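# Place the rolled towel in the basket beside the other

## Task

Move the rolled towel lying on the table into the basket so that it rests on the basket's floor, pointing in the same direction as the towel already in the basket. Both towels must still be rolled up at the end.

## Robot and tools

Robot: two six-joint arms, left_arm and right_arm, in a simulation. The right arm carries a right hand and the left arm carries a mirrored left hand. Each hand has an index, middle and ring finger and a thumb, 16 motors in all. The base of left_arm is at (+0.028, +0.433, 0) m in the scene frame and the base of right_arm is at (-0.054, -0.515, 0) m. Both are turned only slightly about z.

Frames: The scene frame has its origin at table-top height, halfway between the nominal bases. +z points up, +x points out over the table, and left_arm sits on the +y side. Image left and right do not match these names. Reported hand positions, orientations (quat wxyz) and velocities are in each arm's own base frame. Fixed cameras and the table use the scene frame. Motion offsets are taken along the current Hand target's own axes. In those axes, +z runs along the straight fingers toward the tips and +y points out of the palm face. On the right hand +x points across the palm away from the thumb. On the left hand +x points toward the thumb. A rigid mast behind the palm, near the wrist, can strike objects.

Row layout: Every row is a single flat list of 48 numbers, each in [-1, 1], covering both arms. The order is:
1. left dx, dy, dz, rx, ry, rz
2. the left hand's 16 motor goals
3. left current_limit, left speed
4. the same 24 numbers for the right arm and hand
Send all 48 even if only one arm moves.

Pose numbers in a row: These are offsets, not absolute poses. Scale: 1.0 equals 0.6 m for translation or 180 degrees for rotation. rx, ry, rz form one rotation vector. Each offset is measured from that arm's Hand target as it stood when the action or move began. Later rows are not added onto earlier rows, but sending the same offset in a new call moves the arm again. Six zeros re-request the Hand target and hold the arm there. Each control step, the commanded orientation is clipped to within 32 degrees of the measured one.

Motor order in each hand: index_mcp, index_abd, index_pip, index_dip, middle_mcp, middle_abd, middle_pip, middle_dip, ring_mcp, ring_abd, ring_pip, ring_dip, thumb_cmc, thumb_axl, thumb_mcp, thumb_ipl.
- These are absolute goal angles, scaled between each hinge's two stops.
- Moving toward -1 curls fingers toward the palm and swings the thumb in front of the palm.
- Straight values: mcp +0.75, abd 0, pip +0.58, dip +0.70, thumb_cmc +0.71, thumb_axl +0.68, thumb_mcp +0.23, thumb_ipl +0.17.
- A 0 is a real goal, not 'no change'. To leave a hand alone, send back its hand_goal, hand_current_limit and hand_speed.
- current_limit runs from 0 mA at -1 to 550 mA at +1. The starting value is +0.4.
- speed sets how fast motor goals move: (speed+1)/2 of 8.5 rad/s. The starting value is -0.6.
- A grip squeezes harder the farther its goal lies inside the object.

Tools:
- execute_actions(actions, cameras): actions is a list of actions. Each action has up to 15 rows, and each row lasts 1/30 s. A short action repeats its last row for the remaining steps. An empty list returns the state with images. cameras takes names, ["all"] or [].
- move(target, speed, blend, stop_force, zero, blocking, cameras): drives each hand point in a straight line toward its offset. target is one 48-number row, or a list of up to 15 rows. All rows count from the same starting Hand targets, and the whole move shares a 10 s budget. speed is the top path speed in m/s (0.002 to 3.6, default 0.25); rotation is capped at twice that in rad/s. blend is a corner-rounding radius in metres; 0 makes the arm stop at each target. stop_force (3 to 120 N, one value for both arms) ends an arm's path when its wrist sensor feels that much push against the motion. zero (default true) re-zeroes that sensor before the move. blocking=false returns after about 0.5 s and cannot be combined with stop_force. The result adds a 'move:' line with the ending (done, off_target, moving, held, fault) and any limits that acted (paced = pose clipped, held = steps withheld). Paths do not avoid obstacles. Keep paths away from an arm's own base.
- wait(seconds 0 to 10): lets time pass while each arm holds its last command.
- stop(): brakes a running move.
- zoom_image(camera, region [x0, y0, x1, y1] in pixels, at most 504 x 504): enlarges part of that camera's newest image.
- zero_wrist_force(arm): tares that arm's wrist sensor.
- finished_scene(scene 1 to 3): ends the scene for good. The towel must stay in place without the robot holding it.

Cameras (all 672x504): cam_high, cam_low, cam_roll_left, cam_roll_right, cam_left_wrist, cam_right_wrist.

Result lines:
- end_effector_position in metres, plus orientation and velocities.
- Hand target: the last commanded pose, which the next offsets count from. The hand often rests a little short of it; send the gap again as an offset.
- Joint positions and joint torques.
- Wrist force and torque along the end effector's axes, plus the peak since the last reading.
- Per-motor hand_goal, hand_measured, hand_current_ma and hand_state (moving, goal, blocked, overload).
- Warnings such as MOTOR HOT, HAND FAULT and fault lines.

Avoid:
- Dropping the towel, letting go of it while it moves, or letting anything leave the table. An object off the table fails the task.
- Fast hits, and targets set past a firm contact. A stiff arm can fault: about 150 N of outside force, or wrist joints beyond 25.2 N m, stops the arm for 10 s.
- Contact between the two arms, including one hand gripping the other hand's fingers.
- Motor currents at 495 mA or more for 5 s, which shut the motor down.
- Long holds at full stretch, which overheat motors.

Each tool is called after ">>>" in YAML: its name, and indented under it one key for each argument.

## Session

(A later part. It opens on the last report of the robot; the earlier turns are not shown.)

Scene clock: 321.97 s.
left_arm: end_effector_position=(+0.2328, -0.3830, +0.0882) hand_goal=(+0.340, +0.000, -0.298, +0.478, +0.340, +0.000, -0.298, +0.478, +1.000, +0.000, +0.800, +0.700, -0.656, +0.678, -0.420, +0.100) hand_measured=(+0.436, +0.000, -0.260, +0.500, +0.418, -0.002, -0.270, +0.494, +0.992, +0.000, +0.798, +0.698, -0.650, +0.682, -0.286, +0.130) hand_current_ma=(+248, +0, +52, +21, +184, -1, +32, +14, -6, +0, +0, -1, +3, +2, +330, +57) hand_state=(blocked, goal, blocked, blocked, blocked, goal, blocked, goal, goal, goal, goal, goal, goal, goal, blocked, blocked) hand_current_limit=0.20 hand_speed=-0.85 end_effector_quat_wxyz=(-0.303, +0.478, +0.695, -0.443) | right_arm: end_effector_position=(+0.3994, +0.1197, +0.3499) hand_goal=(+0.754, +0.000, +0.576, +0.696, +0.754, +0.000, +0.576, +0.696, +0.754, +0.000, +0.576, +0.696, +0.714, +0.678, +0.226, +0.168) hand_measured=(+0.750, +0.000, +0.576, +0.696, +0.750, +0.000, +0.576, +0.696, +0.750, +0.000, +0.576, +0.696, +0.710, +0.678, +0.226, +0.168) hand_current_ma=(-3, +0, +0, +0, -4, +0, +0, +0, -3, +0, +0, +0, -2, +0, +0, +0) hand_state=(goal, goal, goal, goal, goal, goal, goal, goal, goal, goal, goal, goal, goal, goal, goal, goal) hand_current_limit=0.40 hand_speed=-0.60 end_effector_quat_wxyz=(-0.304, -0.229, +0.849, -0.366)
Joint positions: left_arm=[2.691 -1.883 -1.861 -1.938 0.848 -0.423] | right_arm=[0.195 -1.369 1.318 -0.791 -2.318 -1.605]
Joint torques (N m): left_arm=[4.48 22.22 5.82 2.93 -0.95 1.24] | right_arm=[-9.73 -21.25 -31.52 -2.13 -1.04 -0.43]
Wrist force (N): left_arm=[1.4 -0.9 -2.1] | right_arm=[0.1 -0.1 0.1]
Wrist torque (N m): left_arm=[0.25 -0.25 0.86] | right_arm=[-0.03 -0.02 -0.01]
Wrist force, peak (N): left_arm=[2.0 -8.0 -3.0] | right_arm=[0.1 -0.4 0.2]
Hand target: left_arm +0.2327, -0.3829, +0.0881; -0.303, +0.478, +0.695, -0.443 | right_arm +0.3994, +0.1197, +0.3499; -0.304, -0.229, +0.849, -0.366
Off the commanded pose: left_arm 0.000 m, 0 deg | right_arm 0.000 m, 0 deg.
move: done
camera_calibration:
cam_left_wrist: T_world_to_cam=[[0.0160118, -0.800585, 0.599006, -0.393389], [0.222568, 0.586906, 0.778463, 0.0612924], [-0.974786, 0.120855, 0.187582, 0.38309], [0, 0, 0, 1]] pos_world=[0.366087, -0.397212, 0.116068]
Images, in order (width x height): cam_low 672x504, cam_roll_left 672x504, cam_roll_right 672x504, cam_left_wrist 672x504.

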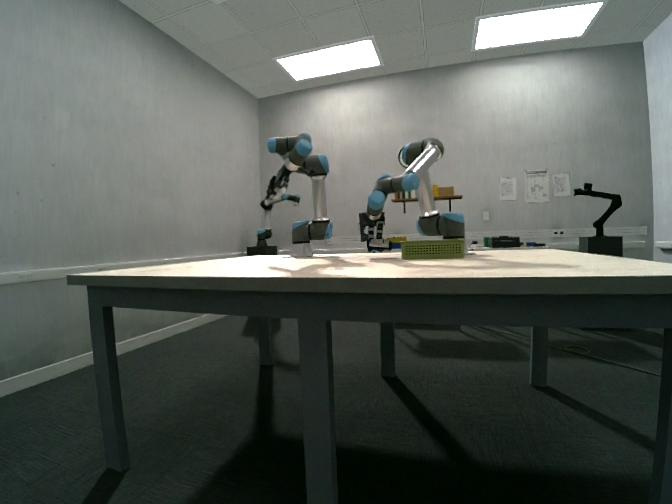

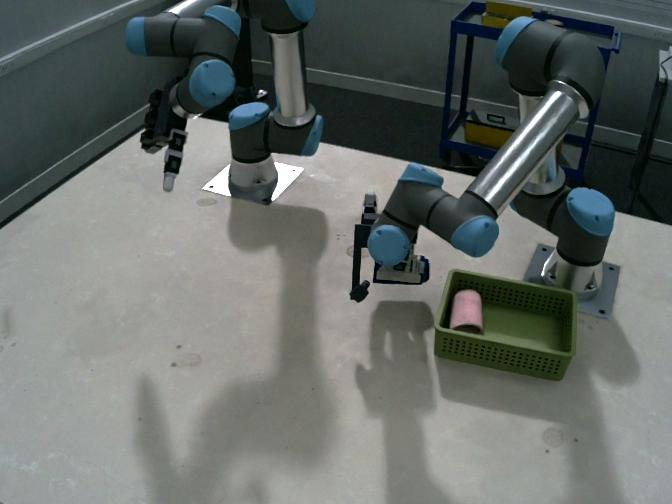

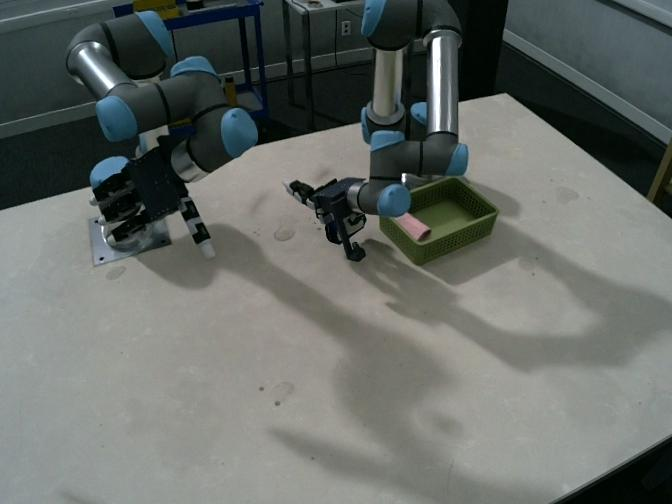

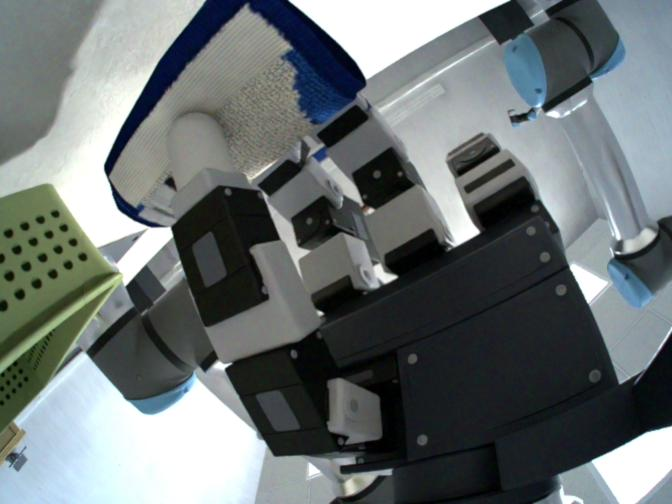

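>>> move:
  target:
    - [0,-0.1994,-0.0930,0,0,0,0.34,0,-0.299,0.478,0.34,0,-0.299,0.478,1.0,0,0.8,0.7,-0.657,0.678,-0.42,0.10,0.2,-0.85,0,0,0,0,0,0,0.754,0,0.576,0.696,0.754,0,0.576,0.696,0.754,0,0.576,0.696,0.714,0.678,0.226,0.168,0.4,-0.6]
    - [0.4365,-0.0943,-0.3183,-0.0697,0.4594,0.3041,0.34,0,-0.299,0.478,0.34,0,-0.299,0.478,1.0,0,0.8,0.7,-0.657,0.678,-0.42,0.10,0.2,-0.85,0,0,0,0,0,0,0.754,0,0.576,0.696,0.754,0,0.576,0.696,0.754,0,0.576,0.696,0.714,0.678,0.226,0.168,0.4,-0.6]
  speed: 0.2
  blend: 0.04
  cameras: ["all"]

>>> zoom_image:
  camera: "cam_high"
  region: [400, 120, 580, 290]

>>> zoom_image:
  camera: "cam_roll_right"
  region: [350, 110, 520, 280]

>>> zoom_image:
  camera: "cam_roll_left"
  region: [410, 200, 610, 390]

>>> zoom_image:
  camera: "cam_low"
  region: [380, 190, 490, 270]

Scene clock: 415.30 s.
left_arm: end_effector_position=(+0.2776, -0.0848, +0.2197) hand_goal=(+0.340, +0.000, -0.298, +0.478, +0.340, +0.000, -0.298, +0.478, +1.000, +0.000, +0.800, +0.700, -0.656, +0.678, -0.420, +0.100) hand_measured=(+0.434, +0.000, -0.258, +0.500, +0.418, -0.002, -0.270, +0.494, +0.990, +0.000, +0.798, +0.698, -0.650, +0.682, -0.286, +0.130) hand_current_ma=(+245, +0, +55, +22, +180, -1, +33, +14, -6, +0, +0, -1, +3, +2, +330, +58) hand_state=(blocked, goal, blocked, blocked, blocked, goal, blocked, goal, goal, goal, goal, goal, goal, goal, blocked, blocked) hand_current_limit=0.20 hand_speed=-0.85 end_effector_quat_wxyz=(-0.403, +0.909, +0.097, -0.042) end_effector_velocity=(+0.000, +0.000, +0.000) end_effector_angular_velocity=(+0.000, +0.001, -0.005) | right_arm: end_effector_position=(+0.3994, +0.1197, +0.3499) hand_goal=(+0.754, +0.000, +0.576, +0.696, +0.754, +0.000, +0.576, +0.696, +0.754, +0.000, +0.576, +0.696, +0.714, +0.678, +0.226, +0.168) hand_measured=(+0.750, +0.000, +0.576, +0.696, +0.750, +0.000, +0.576, +0.696, +0.750, +0.000, +0.576, +0.696, +0.710, +0.678, +0.226, +0.168) hand_current_ma=(-3, +0, +0, +0, -4, +0, +0, +0, -3, +0, +0, +0, -2, +0, +0, +0) hand_state=(goal, goal, goal, goal, goal, goal, goal, goal, goal, goal, goal, goal, goal, goal, goal, goal) hand_current_limit=0.40 hand_speed=-0.60 end_effector_quat_wxyz=(-0.304, -0.229, +0.849, -0.366)
Joint positions: left_arm=[2.917 -1.189 -2.153 -1.806 2.309 0.962] | right_arm=[0.195 -1.369 1.318 -0.791 -2.318 -1.605]
Joint velocities: left_arm=[0 0 0 0.003 0.002 0.007] | right_arm=[within noise]
Joint torques (N m): left_arm=[3.32 7.06 23.3 3.99 3.07 1.63] | right_arm=[-9.85 -21.89 -31.47 -2.09 -0.32 0.1]
Wrist force (N): left_arm=[1.9 -1.5 -1.8] | right_arm=[0.0 0.1 0.1]
Wrist torque (N m): left_arm=[0.07 -0.35 0.81] | right_arm=[0.00 -0.01 -0.02]
Wrist force, peak (N): left_arm=[2.1 -1.8 -2.5] | right_arm=[0.4 0.0 0.3]
Hand target: left_arm +0.2776, -0.0847, +0.2197; -0.404, +0.909, +0.097, -0.042 | right_arm +0.3994, +0.1197, +0.3499; -0.304, -0.229, +0.849, -0.366
Off the commanded pose: left_arm 0.000 m, 0 deg | right_arm 0.000 m, 0 deg.
move: done
camera_calibration:
cam_left_wrist: T_world_to_cam=[[-0.830465, 0.266102, 0.489405, 0.115307], [0.489556, -0.070602, 0.869109, -0.375813], [0.265824, 0.961356, -0.0716392, 0.149796], [0, 0, 0, 1]] pos_world=[0.23992, -0.201224, 0.280922]
cam_right_wrist: T_world_to_cam=[[0.179434, 0.494977, -0.850177, 0.203345], [0.892278, 0.282061, 0.352536, -0.562412], [0.414299, -0.821852, -0.391045, 0.192764], [0, 0, 0, 1]] pos_world=[0.385479, 0.216407, 0.44653]

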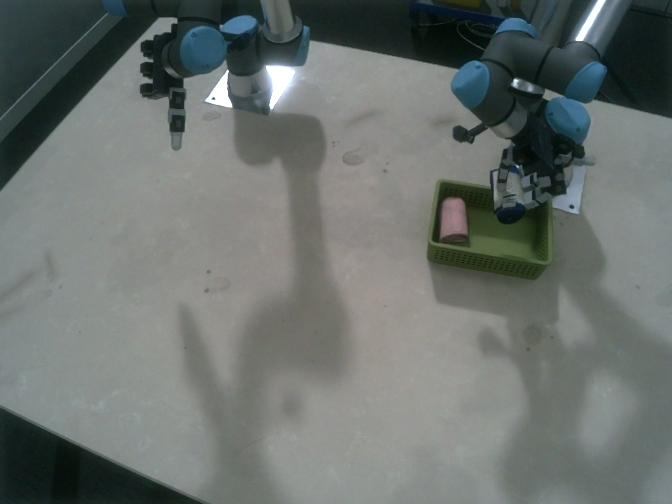

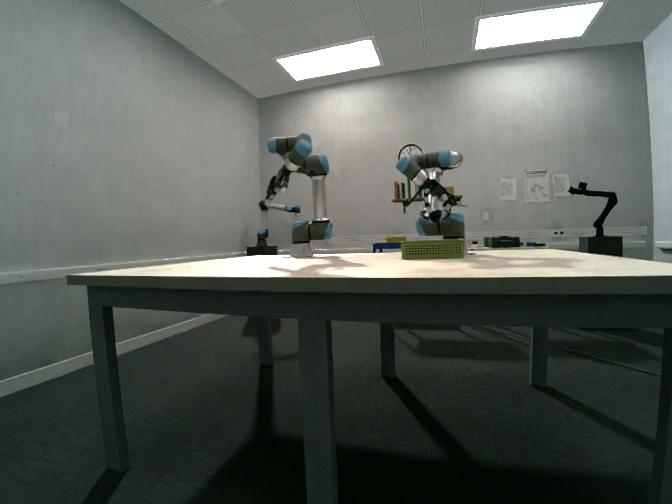

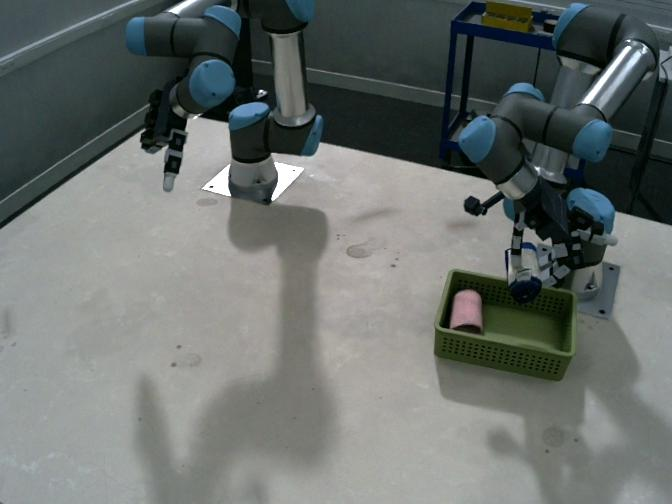

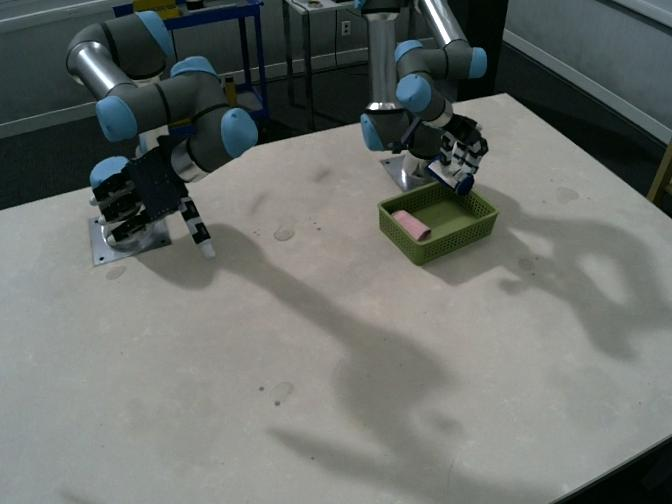

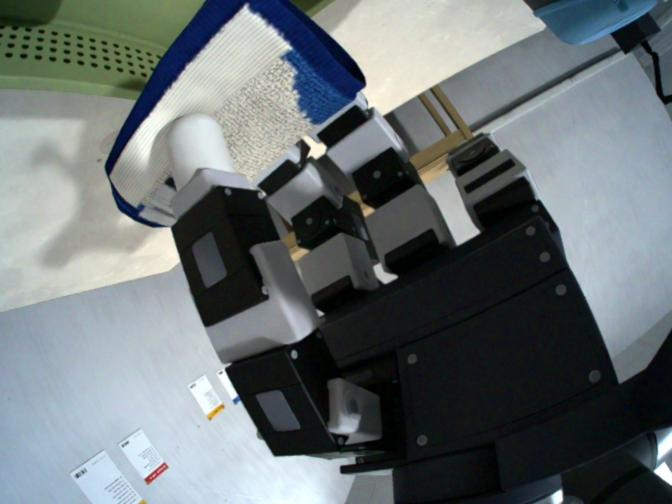

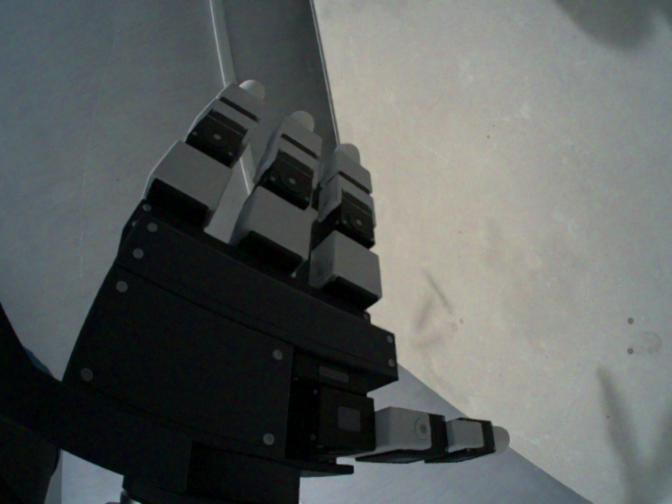

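Scaled by 2.800 from the camera's 672x504 image, which has a finer 960x720 frame.

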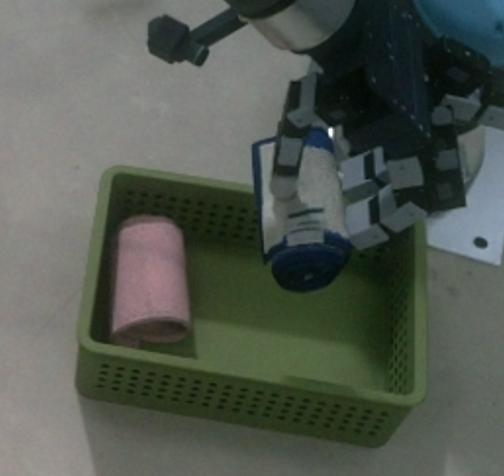

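Scaled by 2.965 from the camera's 672x504 image, which has a finer 960x720 frame.

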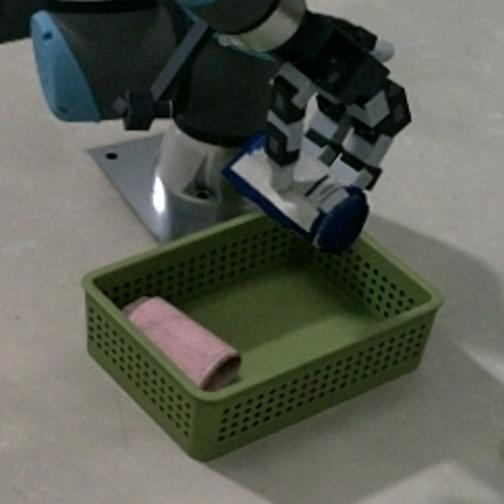

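Scaled by 2.520 from the camera's 672x504 image, which has a finer 960x720 frame.

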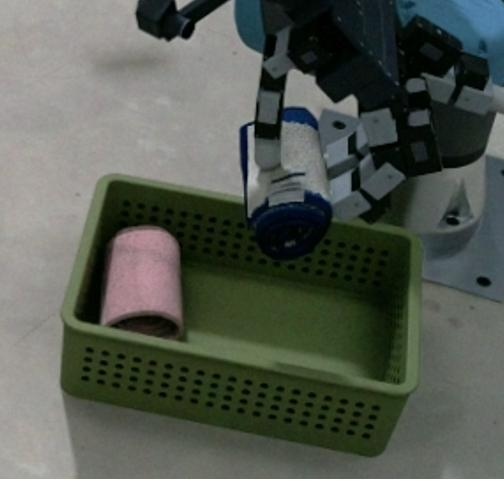

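Scaled by 4.582 from the camera's 672x504 image, which has a finer 960x720 frame.

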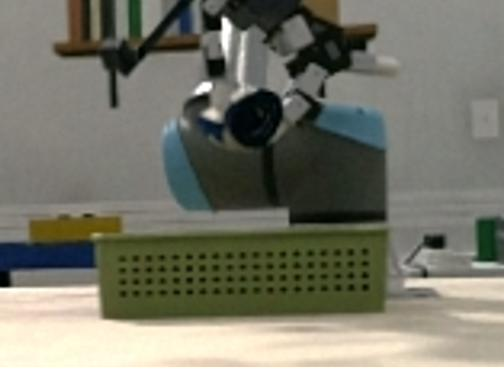

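>>> move:
  target: [0,0.130,0.1171,0,0,0,0.34,0,-0.299,0.478,0.34,0,-0.299,0.478,1.0,0,0.8,0.7,-0.657,0.678,-0.42,0.10,0.2,-0.85,0,0,0,0,0,0,0.754,0,0.576,0.696,0.754,0,0.576,0.696,0.754,0,0.576,0.696,0.714,0.678,0.226,0.168,0.4,-0.6]
  speed: 0.12
  stop_force: 15
  cameras: ["cam_high","cam_low","cam_roll_left","cam_roll_right","cam_left_wrist"]

>>> zoom_image:
  camera: "cam_high"
  region: [400, 140, 570, 290]

>>> zoom_image:
  camera: "cam_roll_right"
  region: [360, 130, 520, 280]

>>> zoom_image:
  camera: "cam_roll_left"
  region: [410, 220, 610, 390]

>>> zoom_image:
  camera: "cam_low"
  region: [380, 190, 490, 270]

Scene clock: 440.50 s.
left_arm: end_effector_position=(+0.2779, -0.0849, +0.1148) hand_goal=(+0.340, +0.000, -0.298, +0.478, +0.340, +0.000, -0.298, +0.478, +1.000, +0.000, +0.800, +0.700, -0.656, +0.678, -0.420, +0.100) hand_measured=(+0.434, +0.000, -0.258, +0.500, +0.418, -0.002, -0.270, +0.494, +0.990, +0.000, +0.798, +0.698, -0.650, +0.682, -0.286, +0.130) hand_current_ma=(+245, +0, +55, +22, +180, -1, +33, +14, -6, +0, +0, -1, +3, +2, +330, +58) hand_state=(blocked, goal, blocked, blocked, blocked, goal, blocked, goal, goal, goal, goal, goal, goal, goal, blocked, blocked) hand_current_limit=0.20 hand_speed=-0.85 end_effector_quat_wxyz=(-0.404, +0.909, +0.097, -0.042) | right_arm: end_effector_position=(+0.3994, +0.1197, +0.3499) hand_goal=(+0.754, +0.000, +0.576, +0.696, +0.754, +0.000, +0.576, +0.696, +0.754, +0.000, +0.576, +0.696, +0.714, +0.678, +0.226, +0.168) hand_measured=(+0.750, +0.000, +0.576, +0.696, +0.750, +0.000, +0.576, +0.696, +0.750, +0.000, +0.576, +0.696, +0.710, +0.678, +0.226, +0.168) hand_current_ma=(-3, +0, +0, +0, -4, +0, +0, +0, -3, +0, +0, +0, -2, +0, +0, +0) hand_state=(goal, goal, goal, goal, goal, goal, goal, goal, goal, goal, goal, goal, goal, goal, goal, goal) hand_current_limit=0.40 hand_speed=-0.60 end_effector_quat_wxyz=(-0.304, -0.229, +0.849, -0.366)
Joint positions: left_arm=[2.917 -1.304 -2.368 -1.475 2.309 0.962] | right_arm=[0.195 -1.369 1.318 -0.791 -2.318 -1.605]
Joint torques (N m): left_arm=[7.25 14.55 10.33 4.63 -0.77 -0.89] | right_arm=[-9.56 -20.83 -31.27 -2.06 0.2 0.04]
Wrist force (N): left_arm=[2.3 -1.7 -1.7] | right_arm=[0.0 0.0 0.1]
Wrist torque (N m): left_arm=[0.03 -0.39 0.73] | right_arm=[-0.02 -0.01 -0.02]
Wrist force, peak (N): left_arm=[2.0 -2.6 -2.8] | right_arm=[-0.1 -0.4 -0.1]
Hand target: left_arm +0.2779, -0.0849, +0.1147; -0.404, +0.909, +0.097, -0.042 | right_arm +0.3994, +0.1197, +0.3499; -0.304, -0.229, +0.849, -0.366
Off the commanded pose: left_arm 0.000 m, 0 deg | right_arm 0.000 m, 0 deg.
move: done
camera_calibration:
cam_left_wrist: T_world_to_cam=[[-0.830471, 0.266282, 0.489298, 0.167026], [0.489378, -0.0708893, 0.869186, -0.284739], [0.266135, 0.961285, -0.0714412, 0.142167], [0, 0, 0, 1]] pos_world=[0.24022, -0.201324, 0.175922]
Images, in order (width x height): cam_high 672x504, cam_low 672x504, cam_roll_left 672x504, cam_roll_right 672x504, cam_left_wrist 672x504.

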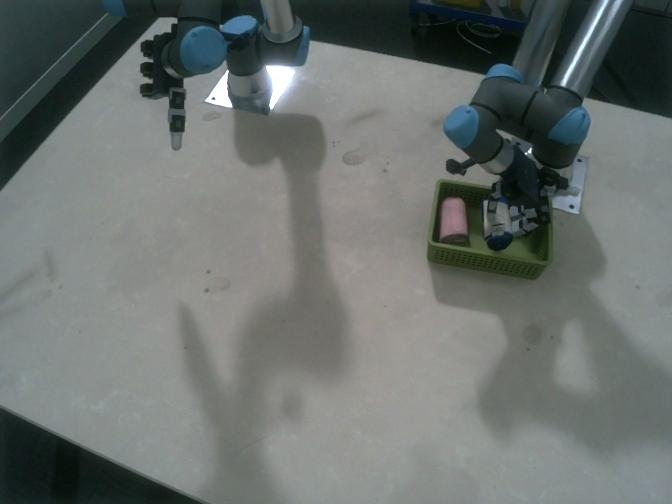

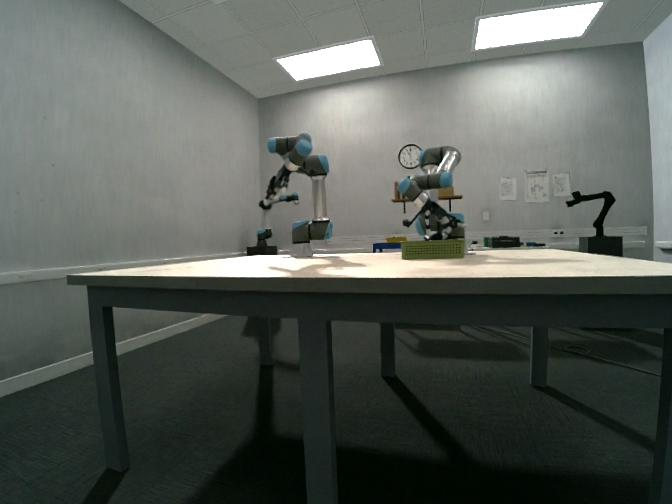

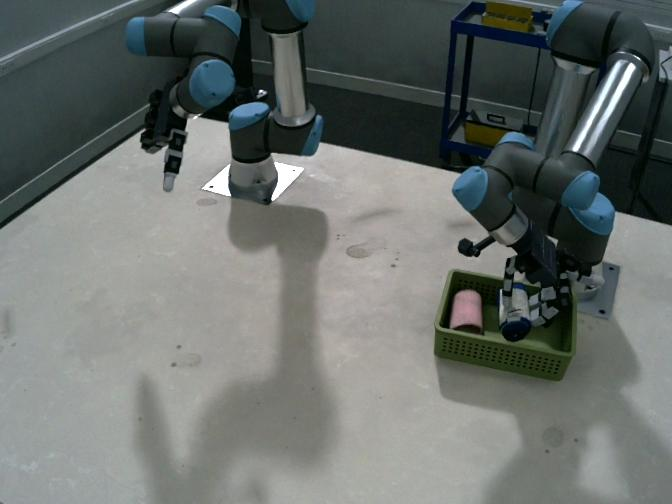

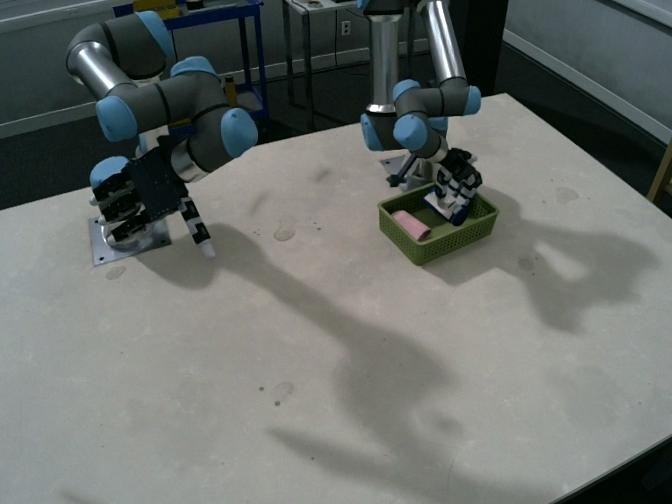

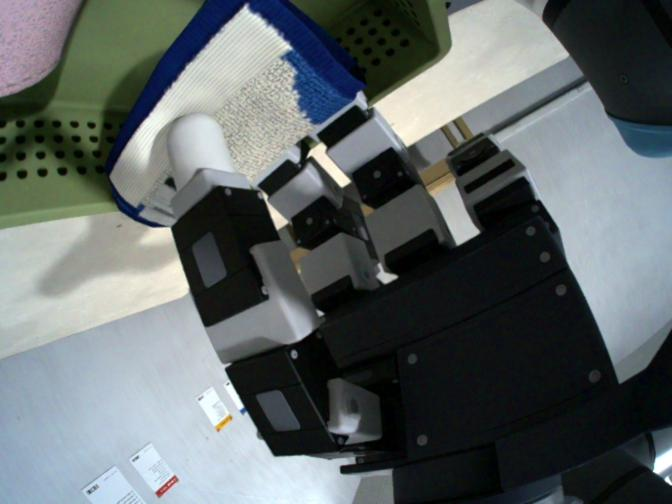

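Scaled by 2.965 from the camera's 672x504 image, which has a finer 960x720 frame.

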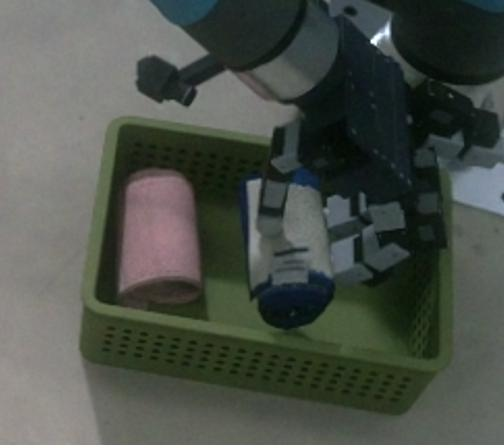

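Scaled by 3.150 from the camera's 672x504 image, which has a finer 960x720 frame.

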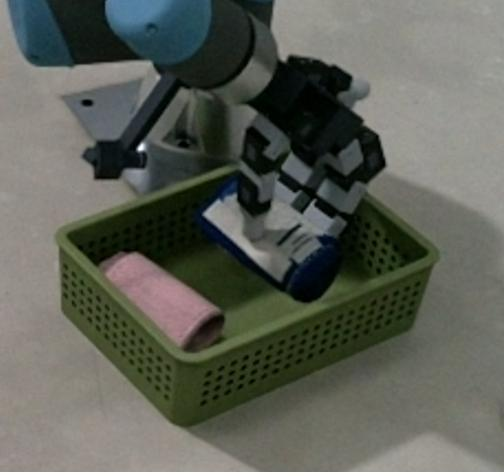

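Scaled by 2.520 from the camera's 672x504 image, which has a finer 960x720 frame.

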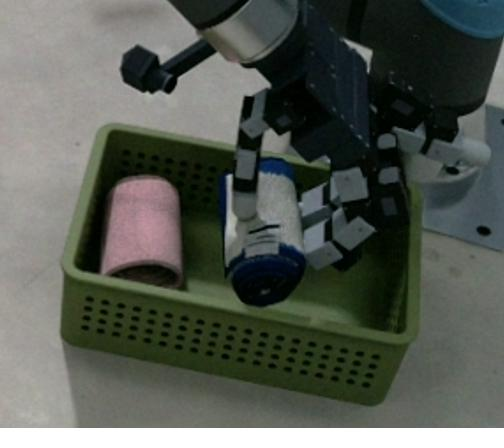

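Scaled by 4.582 from the camera's 672x504 image, which has a finer 960x720 frame.

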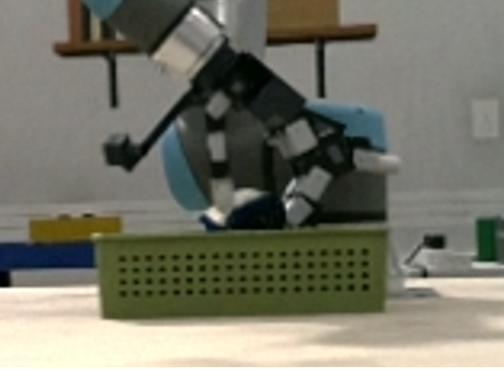

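>>> move:
  target: [-0.0165,0.0563,0.0545,0,0,0,0.34,0,-0.299,0.478,0.34,0,-0.299,0.478,1.0,0,0.8,0.7,-0.657,0.678,-0.42,0.10,0.2,-0.85,0,0,0,0,0,0,0.754,0,0.576,0.696,0.754,0,0.576,0.696,0.754,0,0.576,0.696,0.714,0.678,0.226,0.168,0.4,-0.6]
  speed: 0.05
  stop_force: 7
  cameras: ["cam_high","cam_low","cam_roll_left","cam_roll_right","cam_left_wrist"]

>>> zoom_image:
  camera: "cam_high"
  region: [400, 140, 570, 290]

>>> zoom_image:
  camera: "cam_roll_right"
  region: [360, 130, 520, 280]

>>> zoom_image:
  camera: "cam_low"
  region: [380, 190, 490, 270]

Scene clock: 476.47 s.
left_arm: end_effector_position=(+0.2680, -0.0854, +0.0677) hand_goal=(+0.340, +0.000, -0.298, +0.478, +0.340, +0.000, -0.298, +0.478, +1.000, +0.000, +0.800, +0.700, -0.656, +0.678, -0.420, +0.100) hand_measured=(+0.434, +0.000, -0.258, +0.500, +0.418, -0.002, -0.270, +0.494, +0.990, +0.000, +0.798, +0.698, -0.650, +0.682, -0.286, +0.130) hand_current_ma=(+245, +0, +55, +22, +180, -1, +33, +14, -6, +0, +0, -1, +3, +2, +330, +58) hand_state=(blocked, goal, blocked, blocked, blocked, goal, blocked, goal, goal, goal, goal, goal, goal, goal, blocked, blocked) hand_current_limit=0.20 hand_speed=-0.85 end_effector_quat_wxyz=(-0.404, +0.909, +0.097, -0.042) | right_arm: end_effector_position=(+0.3994, +0.1197, +0.3499) hand_goal=(+0.754, +0.000, +0.576, +0.696, +0.754, +0.000, +0.576, +0.696, +0.754, +0.000, +0.576, +0.696, +0.714, +0.678, +0.226, +0.168) hand_measured=(+0.750, +0.000, +0.576, +0.696, +0.750, +0.000, +0.576, +0.696, +0.750, +0.000, +0.576, +0.696, +0.710, +0.678, +0.226, +0.168) hand_current_ma=(-3, +0, +0, +0, -4, +0, +0, +0, -3, +0, +0, +0, -2, +0, +0, +0) hand_state=(goal, goal, goal, goal, goal, goal, goal, goal, goal, goal, goal, goal, goal, goal, goal, goal) hand_current_limit=0.40 hand_speed=-0.60 end_effector_quat_wxyz=(-0.304, -0.229, +0.849, -0.366)
Joint positions: left_arm=[2.908 -1.376 -2.464 -1.316 2.305 0.952] | right_arm=[0.195 -1.369 1.318 -0.791 -2.318 -1.605]
Joint torques (N m): left_arm=[7.74 24.62 30.31 3.46 2.79 1.64] | right_arm=[-9.56 -21.58 -31.37 -1.95 0.55 0.23]
Wrist force (N): left_arm=[2.2 -1.3 -1.6] | right_arm=[-0.1 0.1 0.1]
Wrist torque (N m): left_arm=[0.05 -0.38 0.85] | right_arm=[-0.01 0.00 -0.03]
Wrist force, peak (N): left_arm=[2.3 -2.0 -2.3] | right_arm=[0.3 0.0 -0.4]
Hand target: left_arm +0.2680, -0.0854, +0.0677; -0.404, +0.909, +0.097, -0.042 | right_arm +0.3994, +0.1197, +0.3499; -0.304, -0.229, +0.849, -0.366
Off the commanded pose: left_arm 0.000 m, 0 deg | right_arm 0.000 m, 0 deg.
move: done
camera_calibration:
cam_left_wrist: T_world_to_cam=[[-0.830447, 0.266217, 0.489373, 0.181907], [0.489484, -0.0707717, 0.869136, -0.239072], [0.266013, 0.961312, -0.0715368, 0.14197], [0, 0, 0, 1]] pos_world=[0.23032, -0.201824, 0.128922]
Images, in order (width x height): cam_high 672x504, cam_low 672x504, cam_roll_left 672x504, cam_roll_right 672x504, cam_left_wrist 672x504.

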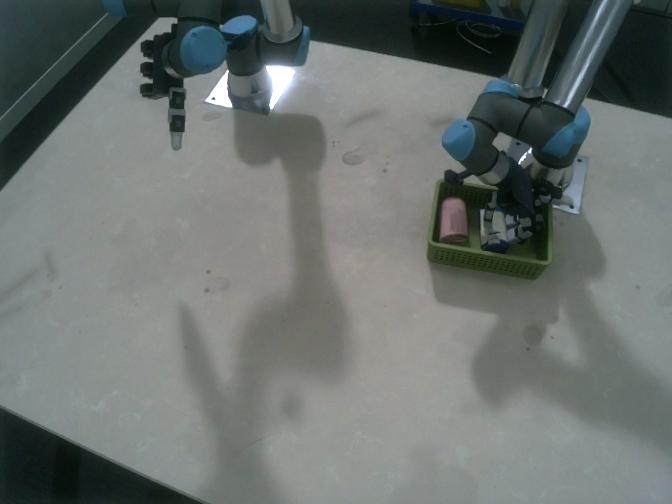

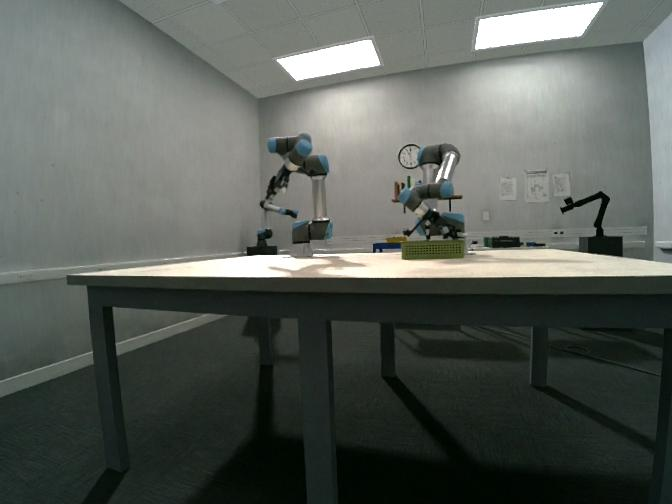

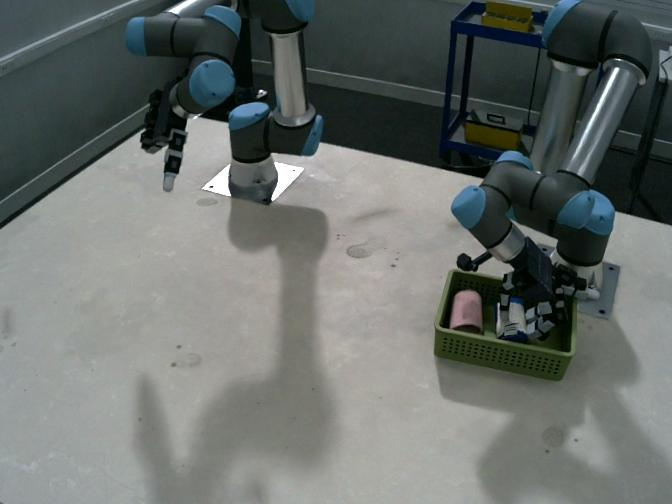

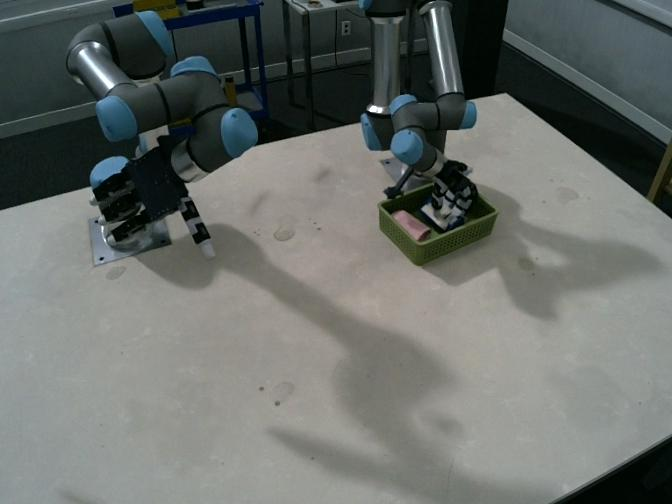

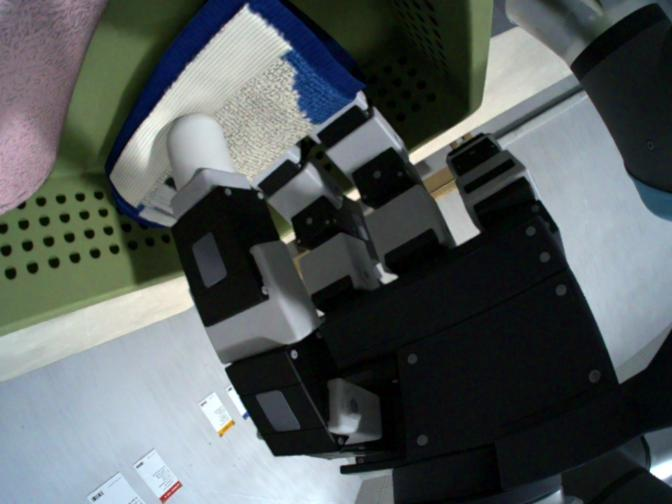

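Scaled by 2.965 from the camera's 672x504 image, which has a finer 960x720 frame.

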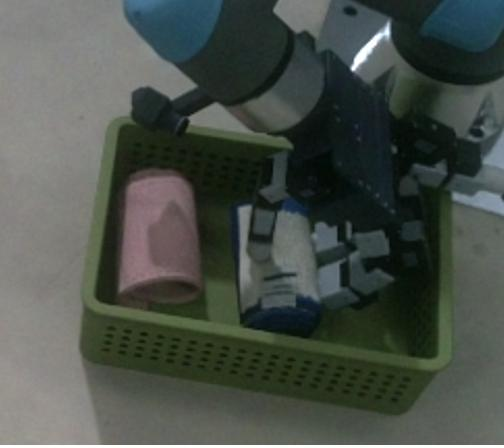

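Scaled by 3.150 from the camera's 672x504 image, which has a finer 960x720 frame.

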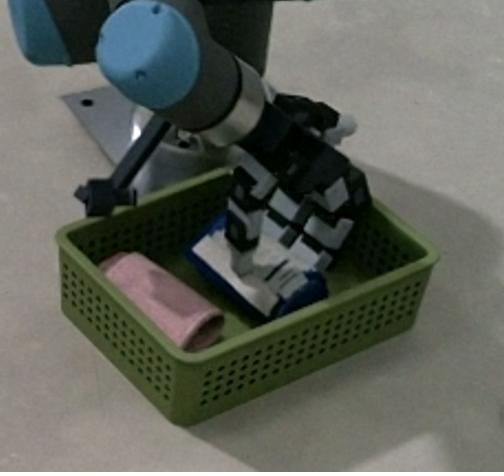

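Scaled by 4.582 from the camera's 672x504 image, which has a finer 960x720 frame.

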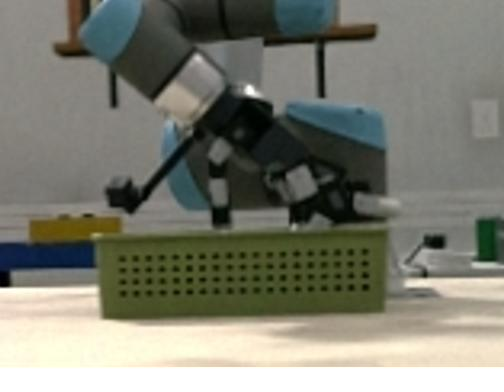

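>>> move:
  target: [0,0.0099,0.0089,0,0,0,0.34,0,-0.299,0.478,0.34,0,-0.299,0.478,1.0,0,0.8,0.7,-0.657,0.678,-0.42,0.10,0.2,-0.85,0,0,0,0,0,0,0.754,0,0.576,0.696,0.754,0,0.576,0.696,0.754,0,0.576,0.696,0.714,0.678,0.226,0.168,0.4,-0.6]
  speed: 0.03
  stop_force: 5
  cameras: ["cam_roll_left","cam_left_wrist"]

>>> zoom_image:
  camera: "cam_roll_left"
  region: [410, 220, 610, 390]

Scene clock: 485.43 s.
left_arm: end_effector_position=(+0.2680, -0.0854, +0.0597) hand_goal=(+0.340, +0.000, -0.298, +0.478, +0.340, +0.000, -0.298, +0.478, +1.000, +0.000, +0.800, +0.700, -0.656, +0.678, -0.420, +0.100) hand_measured=(+0.434, +0.000, -0.258, +0.500, +0.418, -0.002, -0.270, +0.494, +0.990, +0.000, +0.798, +0.698, -0.650, +0.682, -0.286, +0.130) hand_current_ma=(+245, +0, +55, +22, +180, -1, +33, +14, -6, +0, +0, -1, +3, +2, +330, +58) hand_state=(blocked, goal, blocked, blocked, blocked, goal, blocked, goal, goal, goal, goal, goal, goal, goal, blocked, blocked) hand_current_limit=0.20 hand_speed=-0.85 end_effector_quat_wxyz=(-0.404, +0.909, +0.097, -0.042) | right_arm: end_effector_position=(+0.3994, +0.1197, +0.3499) hand_goal=(+0.754, +0.000, +0.576, +0.696, +0.754, +0.000, +0.576, +0.696, +0.754, +0.000, +0.576, +0.696, +0.714, +0.678, +0.226, +0.168) hand_measured=(+0.750, +0.000, +0.576, +0.696, +0.750, +0.000, +0.576, +0.696, +0.750, +0.000, +0.576, +0.696, +0.710, +0.678, +0.226, +0.168) hand_current_ma=(-3, +0, +0, +0, -4, +0, +0, +0, -3, +0, +0, +0, -2, +0, +0, +0) hand_state=(goal, goal, goal, goal, goal, goal, goal, goal, goal, goal, goal, goal, goal, goal, goal, goal) hand_current_limit=0.40 hand_speed=-0.60 end_effector_quat_wxyz=(-0.304, -0.229, +0.849, -0.366)
Joint positions: left_arm=[2.908 -1.396 -2.476 -1.283 2.305 0.952] | right_arm=[0.195 -1.369 1.318 -0.791 -2.318 -1.605]
Joint torques (N m): left_arm=[-2.86 24.7 30.09 0.2 0.84 -1.85] | right_arm=[-8.78 -21.75 -30.55 -2.11 0.55 0.53]
Wrist force (N): left_arm=[2.0 -2.1 -2.0] | right_arm=[0.2 -0.1 -0.1]
Wrist torque (N m): left_arm=[0.07 -0.36 0.83] | right_arm=[-0.02 -0.03 -0.01]
Wrist force, peak (N): left_arm=[2.0 -2.5 -2.3] | right_arm=[0.3 -0.4 0.0]
Hand target: left_arm +0.2680, -0.0854, +0.0597; -0.404, +0.909, +0.097, -0.042 | right_arm +0.3994, +0.1197, +0.3499; -0.304, -0.229, +0.849, -0.366
Off the commanded pose: left_arm 0.000 m, 0 deg | right_arm 0.000 m, 0 deg.
move: done
camera_calibration:
cam_left_wrist: T_world_to_cam=[[-0.83043, 0.266275, 0.48937, 0.18583], [0.489447, -0.0709108, 0.869145, -0.23214], [0.266133, 0.961285, -0.071441, 0.141354], [0, 0, 0, 1]] pos_world=[0.23032, -0.201824, 0.120922]
Images, in order (width x height): cam_roll_left 672x504, cam_left_wrist 672x504.

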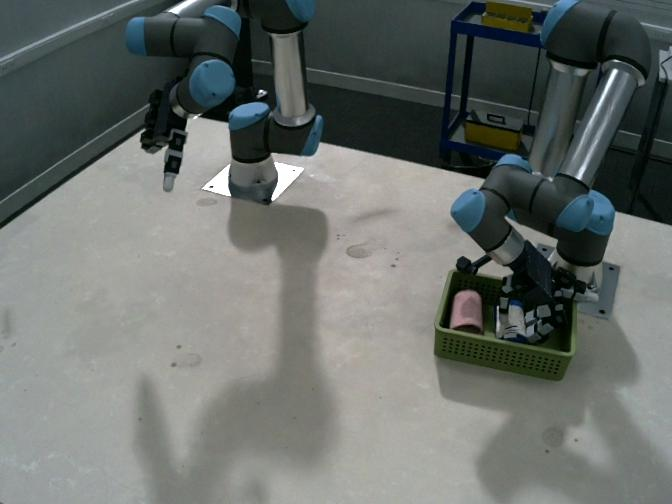

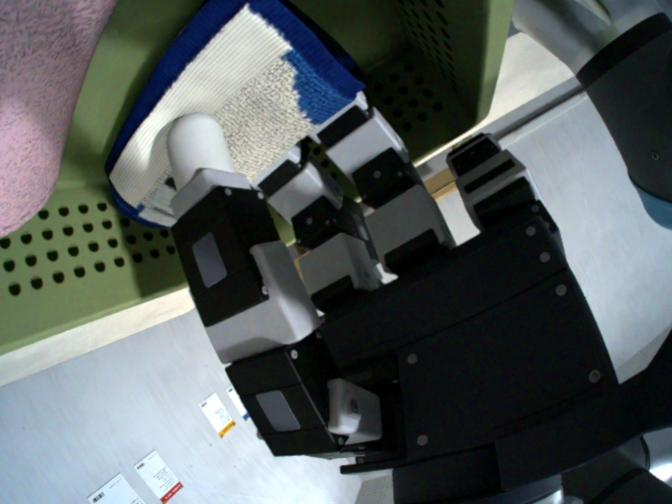

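Scaled by 2.520 from the camera's 672x504 image, which has a finer 960x720 frame.

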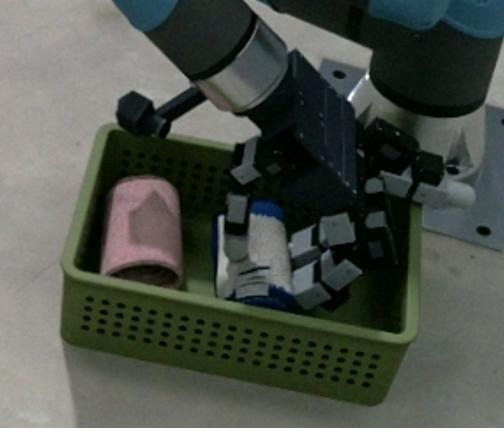

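>>> move:
  target: [0,0,0,0,0,0,0.66,0,-0.27,0.50,0.66,0,-0.27,0.50,1.0,0,0.8,0.7,-0.657,0.678,-0.12,0.14,0.2,-0.85,0,0,0,0,0,0,0.754,0,0.576,0.696,0.754,0,0.576,0.696,0.754,0,0.576,0.696,0.714,0.678,0.226,0.168,0.4,-0.6]
  speed: 0.05
  cameras: ["cam_high","cam_roll_left","cam_roll_right","cam_left_wrist"]

>>> zoom_image:
  camera: "cam_roll_left"
  region: [410, 220, 610, 390]

>>> zoom_image:
  camera: "cam_roll_right"
  region: [360, 130, 520, 280]

Scene clock: 498.87 s.
left_arm: end_effector_position=(+0.2680, -0.0854, +0.0597) hand_goal=(+0.660, +0.000, -0.270, +0.500, +0.660, +0.000, -0.270, +0.500, +1.000, +0.000, +0.800, +0.700, -0.656, +0.678, -0.120, +0.140) hand_measured=(+0.646, +0.000, -0.266, +0.504, +0.648, -0.002, -0.266, +0.504, +0.990, +0.000, +0.798, +0.698, -0.652, +0.680, -0.124, +0.142) hand_current_ma=(-11, +0, +1, +1, -10, -1, +1, +1, -6, +0, +0, -1, +1, +1, -2, +1) hand_state=(goal, goal, goal, goal, goal, goal, goal, goal, goal, goal, goal, goal, goal, goal, goal, goal) hand_current_limit=0.20 hand_speed=-0.85 end_effector_quat_wxyz=(-0.404, +0.909, +0.097, -0.042) | right_arm: end_effector_position=(+0.3994, +0.1197, +0.3499) hand_goal=(+0.754, +0.000, +0.576, +0.696, +0.754, +0.000, +0.576, +0.696, +0.754, +0.000, +0.576, +0.696, +0.714, +0.678, +0.226, +0.168) hand_measured=(+0.750, +0.000, +0.576, +0.696, +0.750, +0.000, +0.576, +0.696, +0.750, +0.000, +0.576, +0.696, +0.710, +0.678, +0.226, +0.168) hand_current_ma=(-3, +0, +0, +0, -4, +0, +0, +0, -3, +0, +0, +0, -2, +0, +0, +0) hand_state=(goal, goal, goal, goal, goal, goal, goal, goal, goal, goal, goal, goal, goal, goal, goal, goal) hand_current_limit=0.40 hand_speed=-0.60 end_effector_quat_wxyz=(-0.304, -0.229, +0.849, -0.366)
Joint positions: left_arm=[2.908 -1.396 -2.476 -1.283 2.305 0.952] | right_arm=[0.195 -1.369 1.318 -0.791 -2.318 -1.605]
Joint torques (N m): left_arm=[-4.67 23.35 29.67 0.94 -0.99 -1.83] | right_arm=[-8.81 -21.98 -30.53 -1.87 0.62 0.6]
Wrist force (N): left_arm=[2.0 -1.2 -1.8] | right_arm=[0.1 -0.2 -0.1]
Wrist torque (N m): left_arm=[0.06 -0.34 0.81] | right_arm=[-0.02 -0.01 -0.02]
Wrist force, peak (N): left_arm=[2.1 -2.4 -2.1] | right_arm=[0.4 -0.1 -0.1]
Hand target: left_arm +0.2680, -0.0854, +0.0597; -0.404, +0.909, +0.097, -0.042 | right_arm +0.3994, +0.1197, +0.3499; -0.304, -0.229, +0.849, -0.366
Off the commanded pose: left_arm 0.000 m, 0 deg | right_arm 0.000 m, 0 deg.
move: done
camera_calibration:
cam_left_wrist: T_world_to_cam=[[-0.83046, 0.26617, 0.489376, 0.185842], [0.489461, -0.0708553, 0.869142, -0.232138], [0.266014, 0.961318, -0.0714372, 0.141483], [0, 0, 0, 1]] pos_world=[0.23032, -0.201924, 0.120922]
Images, in order (width x height): cam_high 672x504, cam_roll_left 672x504, cam_roll_right 672x504, cam_left_wrist 672x504.

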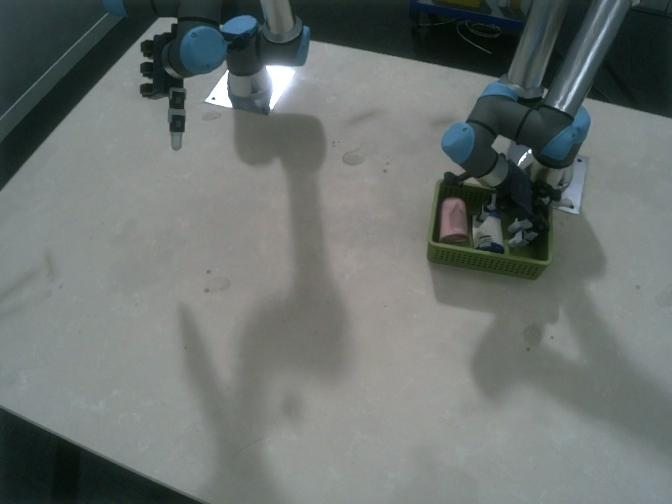

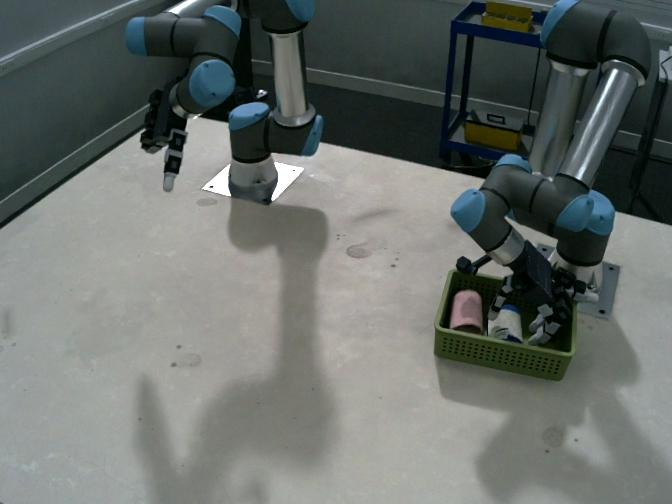

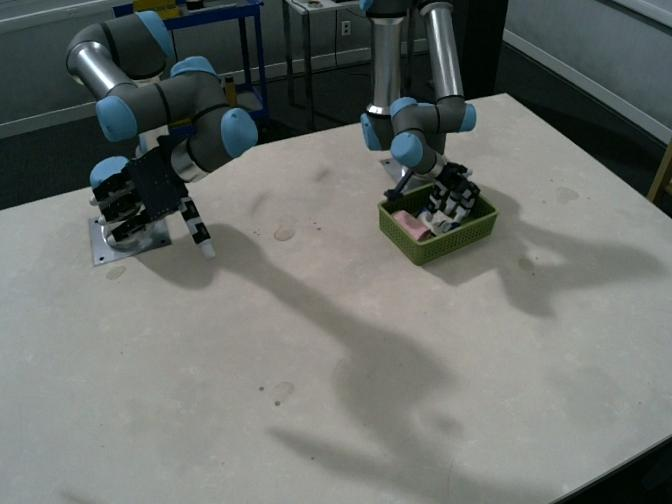

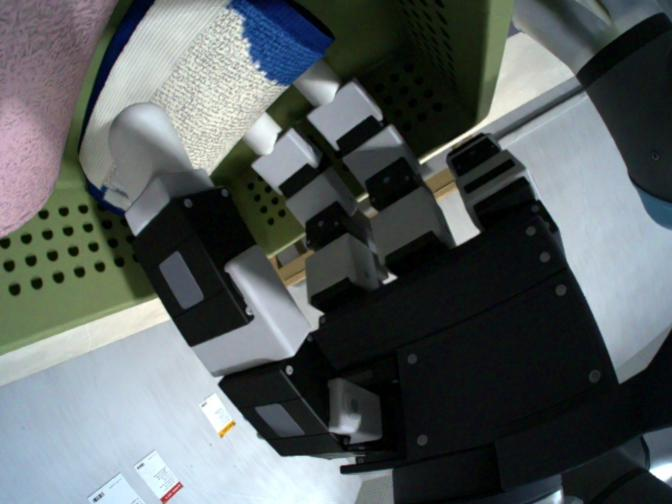

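Scaled by 2.520 from the camera's 672x504 image, which has a finer 960x720 frame.

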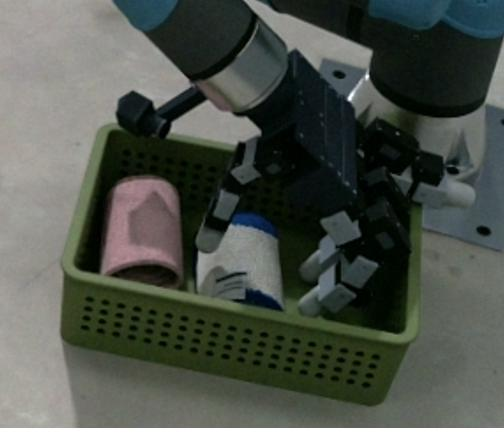

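Scaled by 3.150 from the camera's 672x504 image, which has a finer 960x720 frame.

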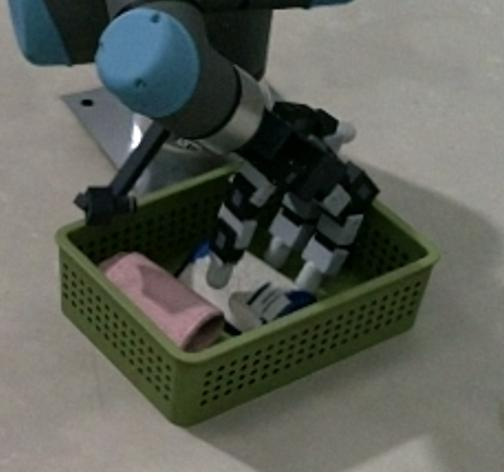

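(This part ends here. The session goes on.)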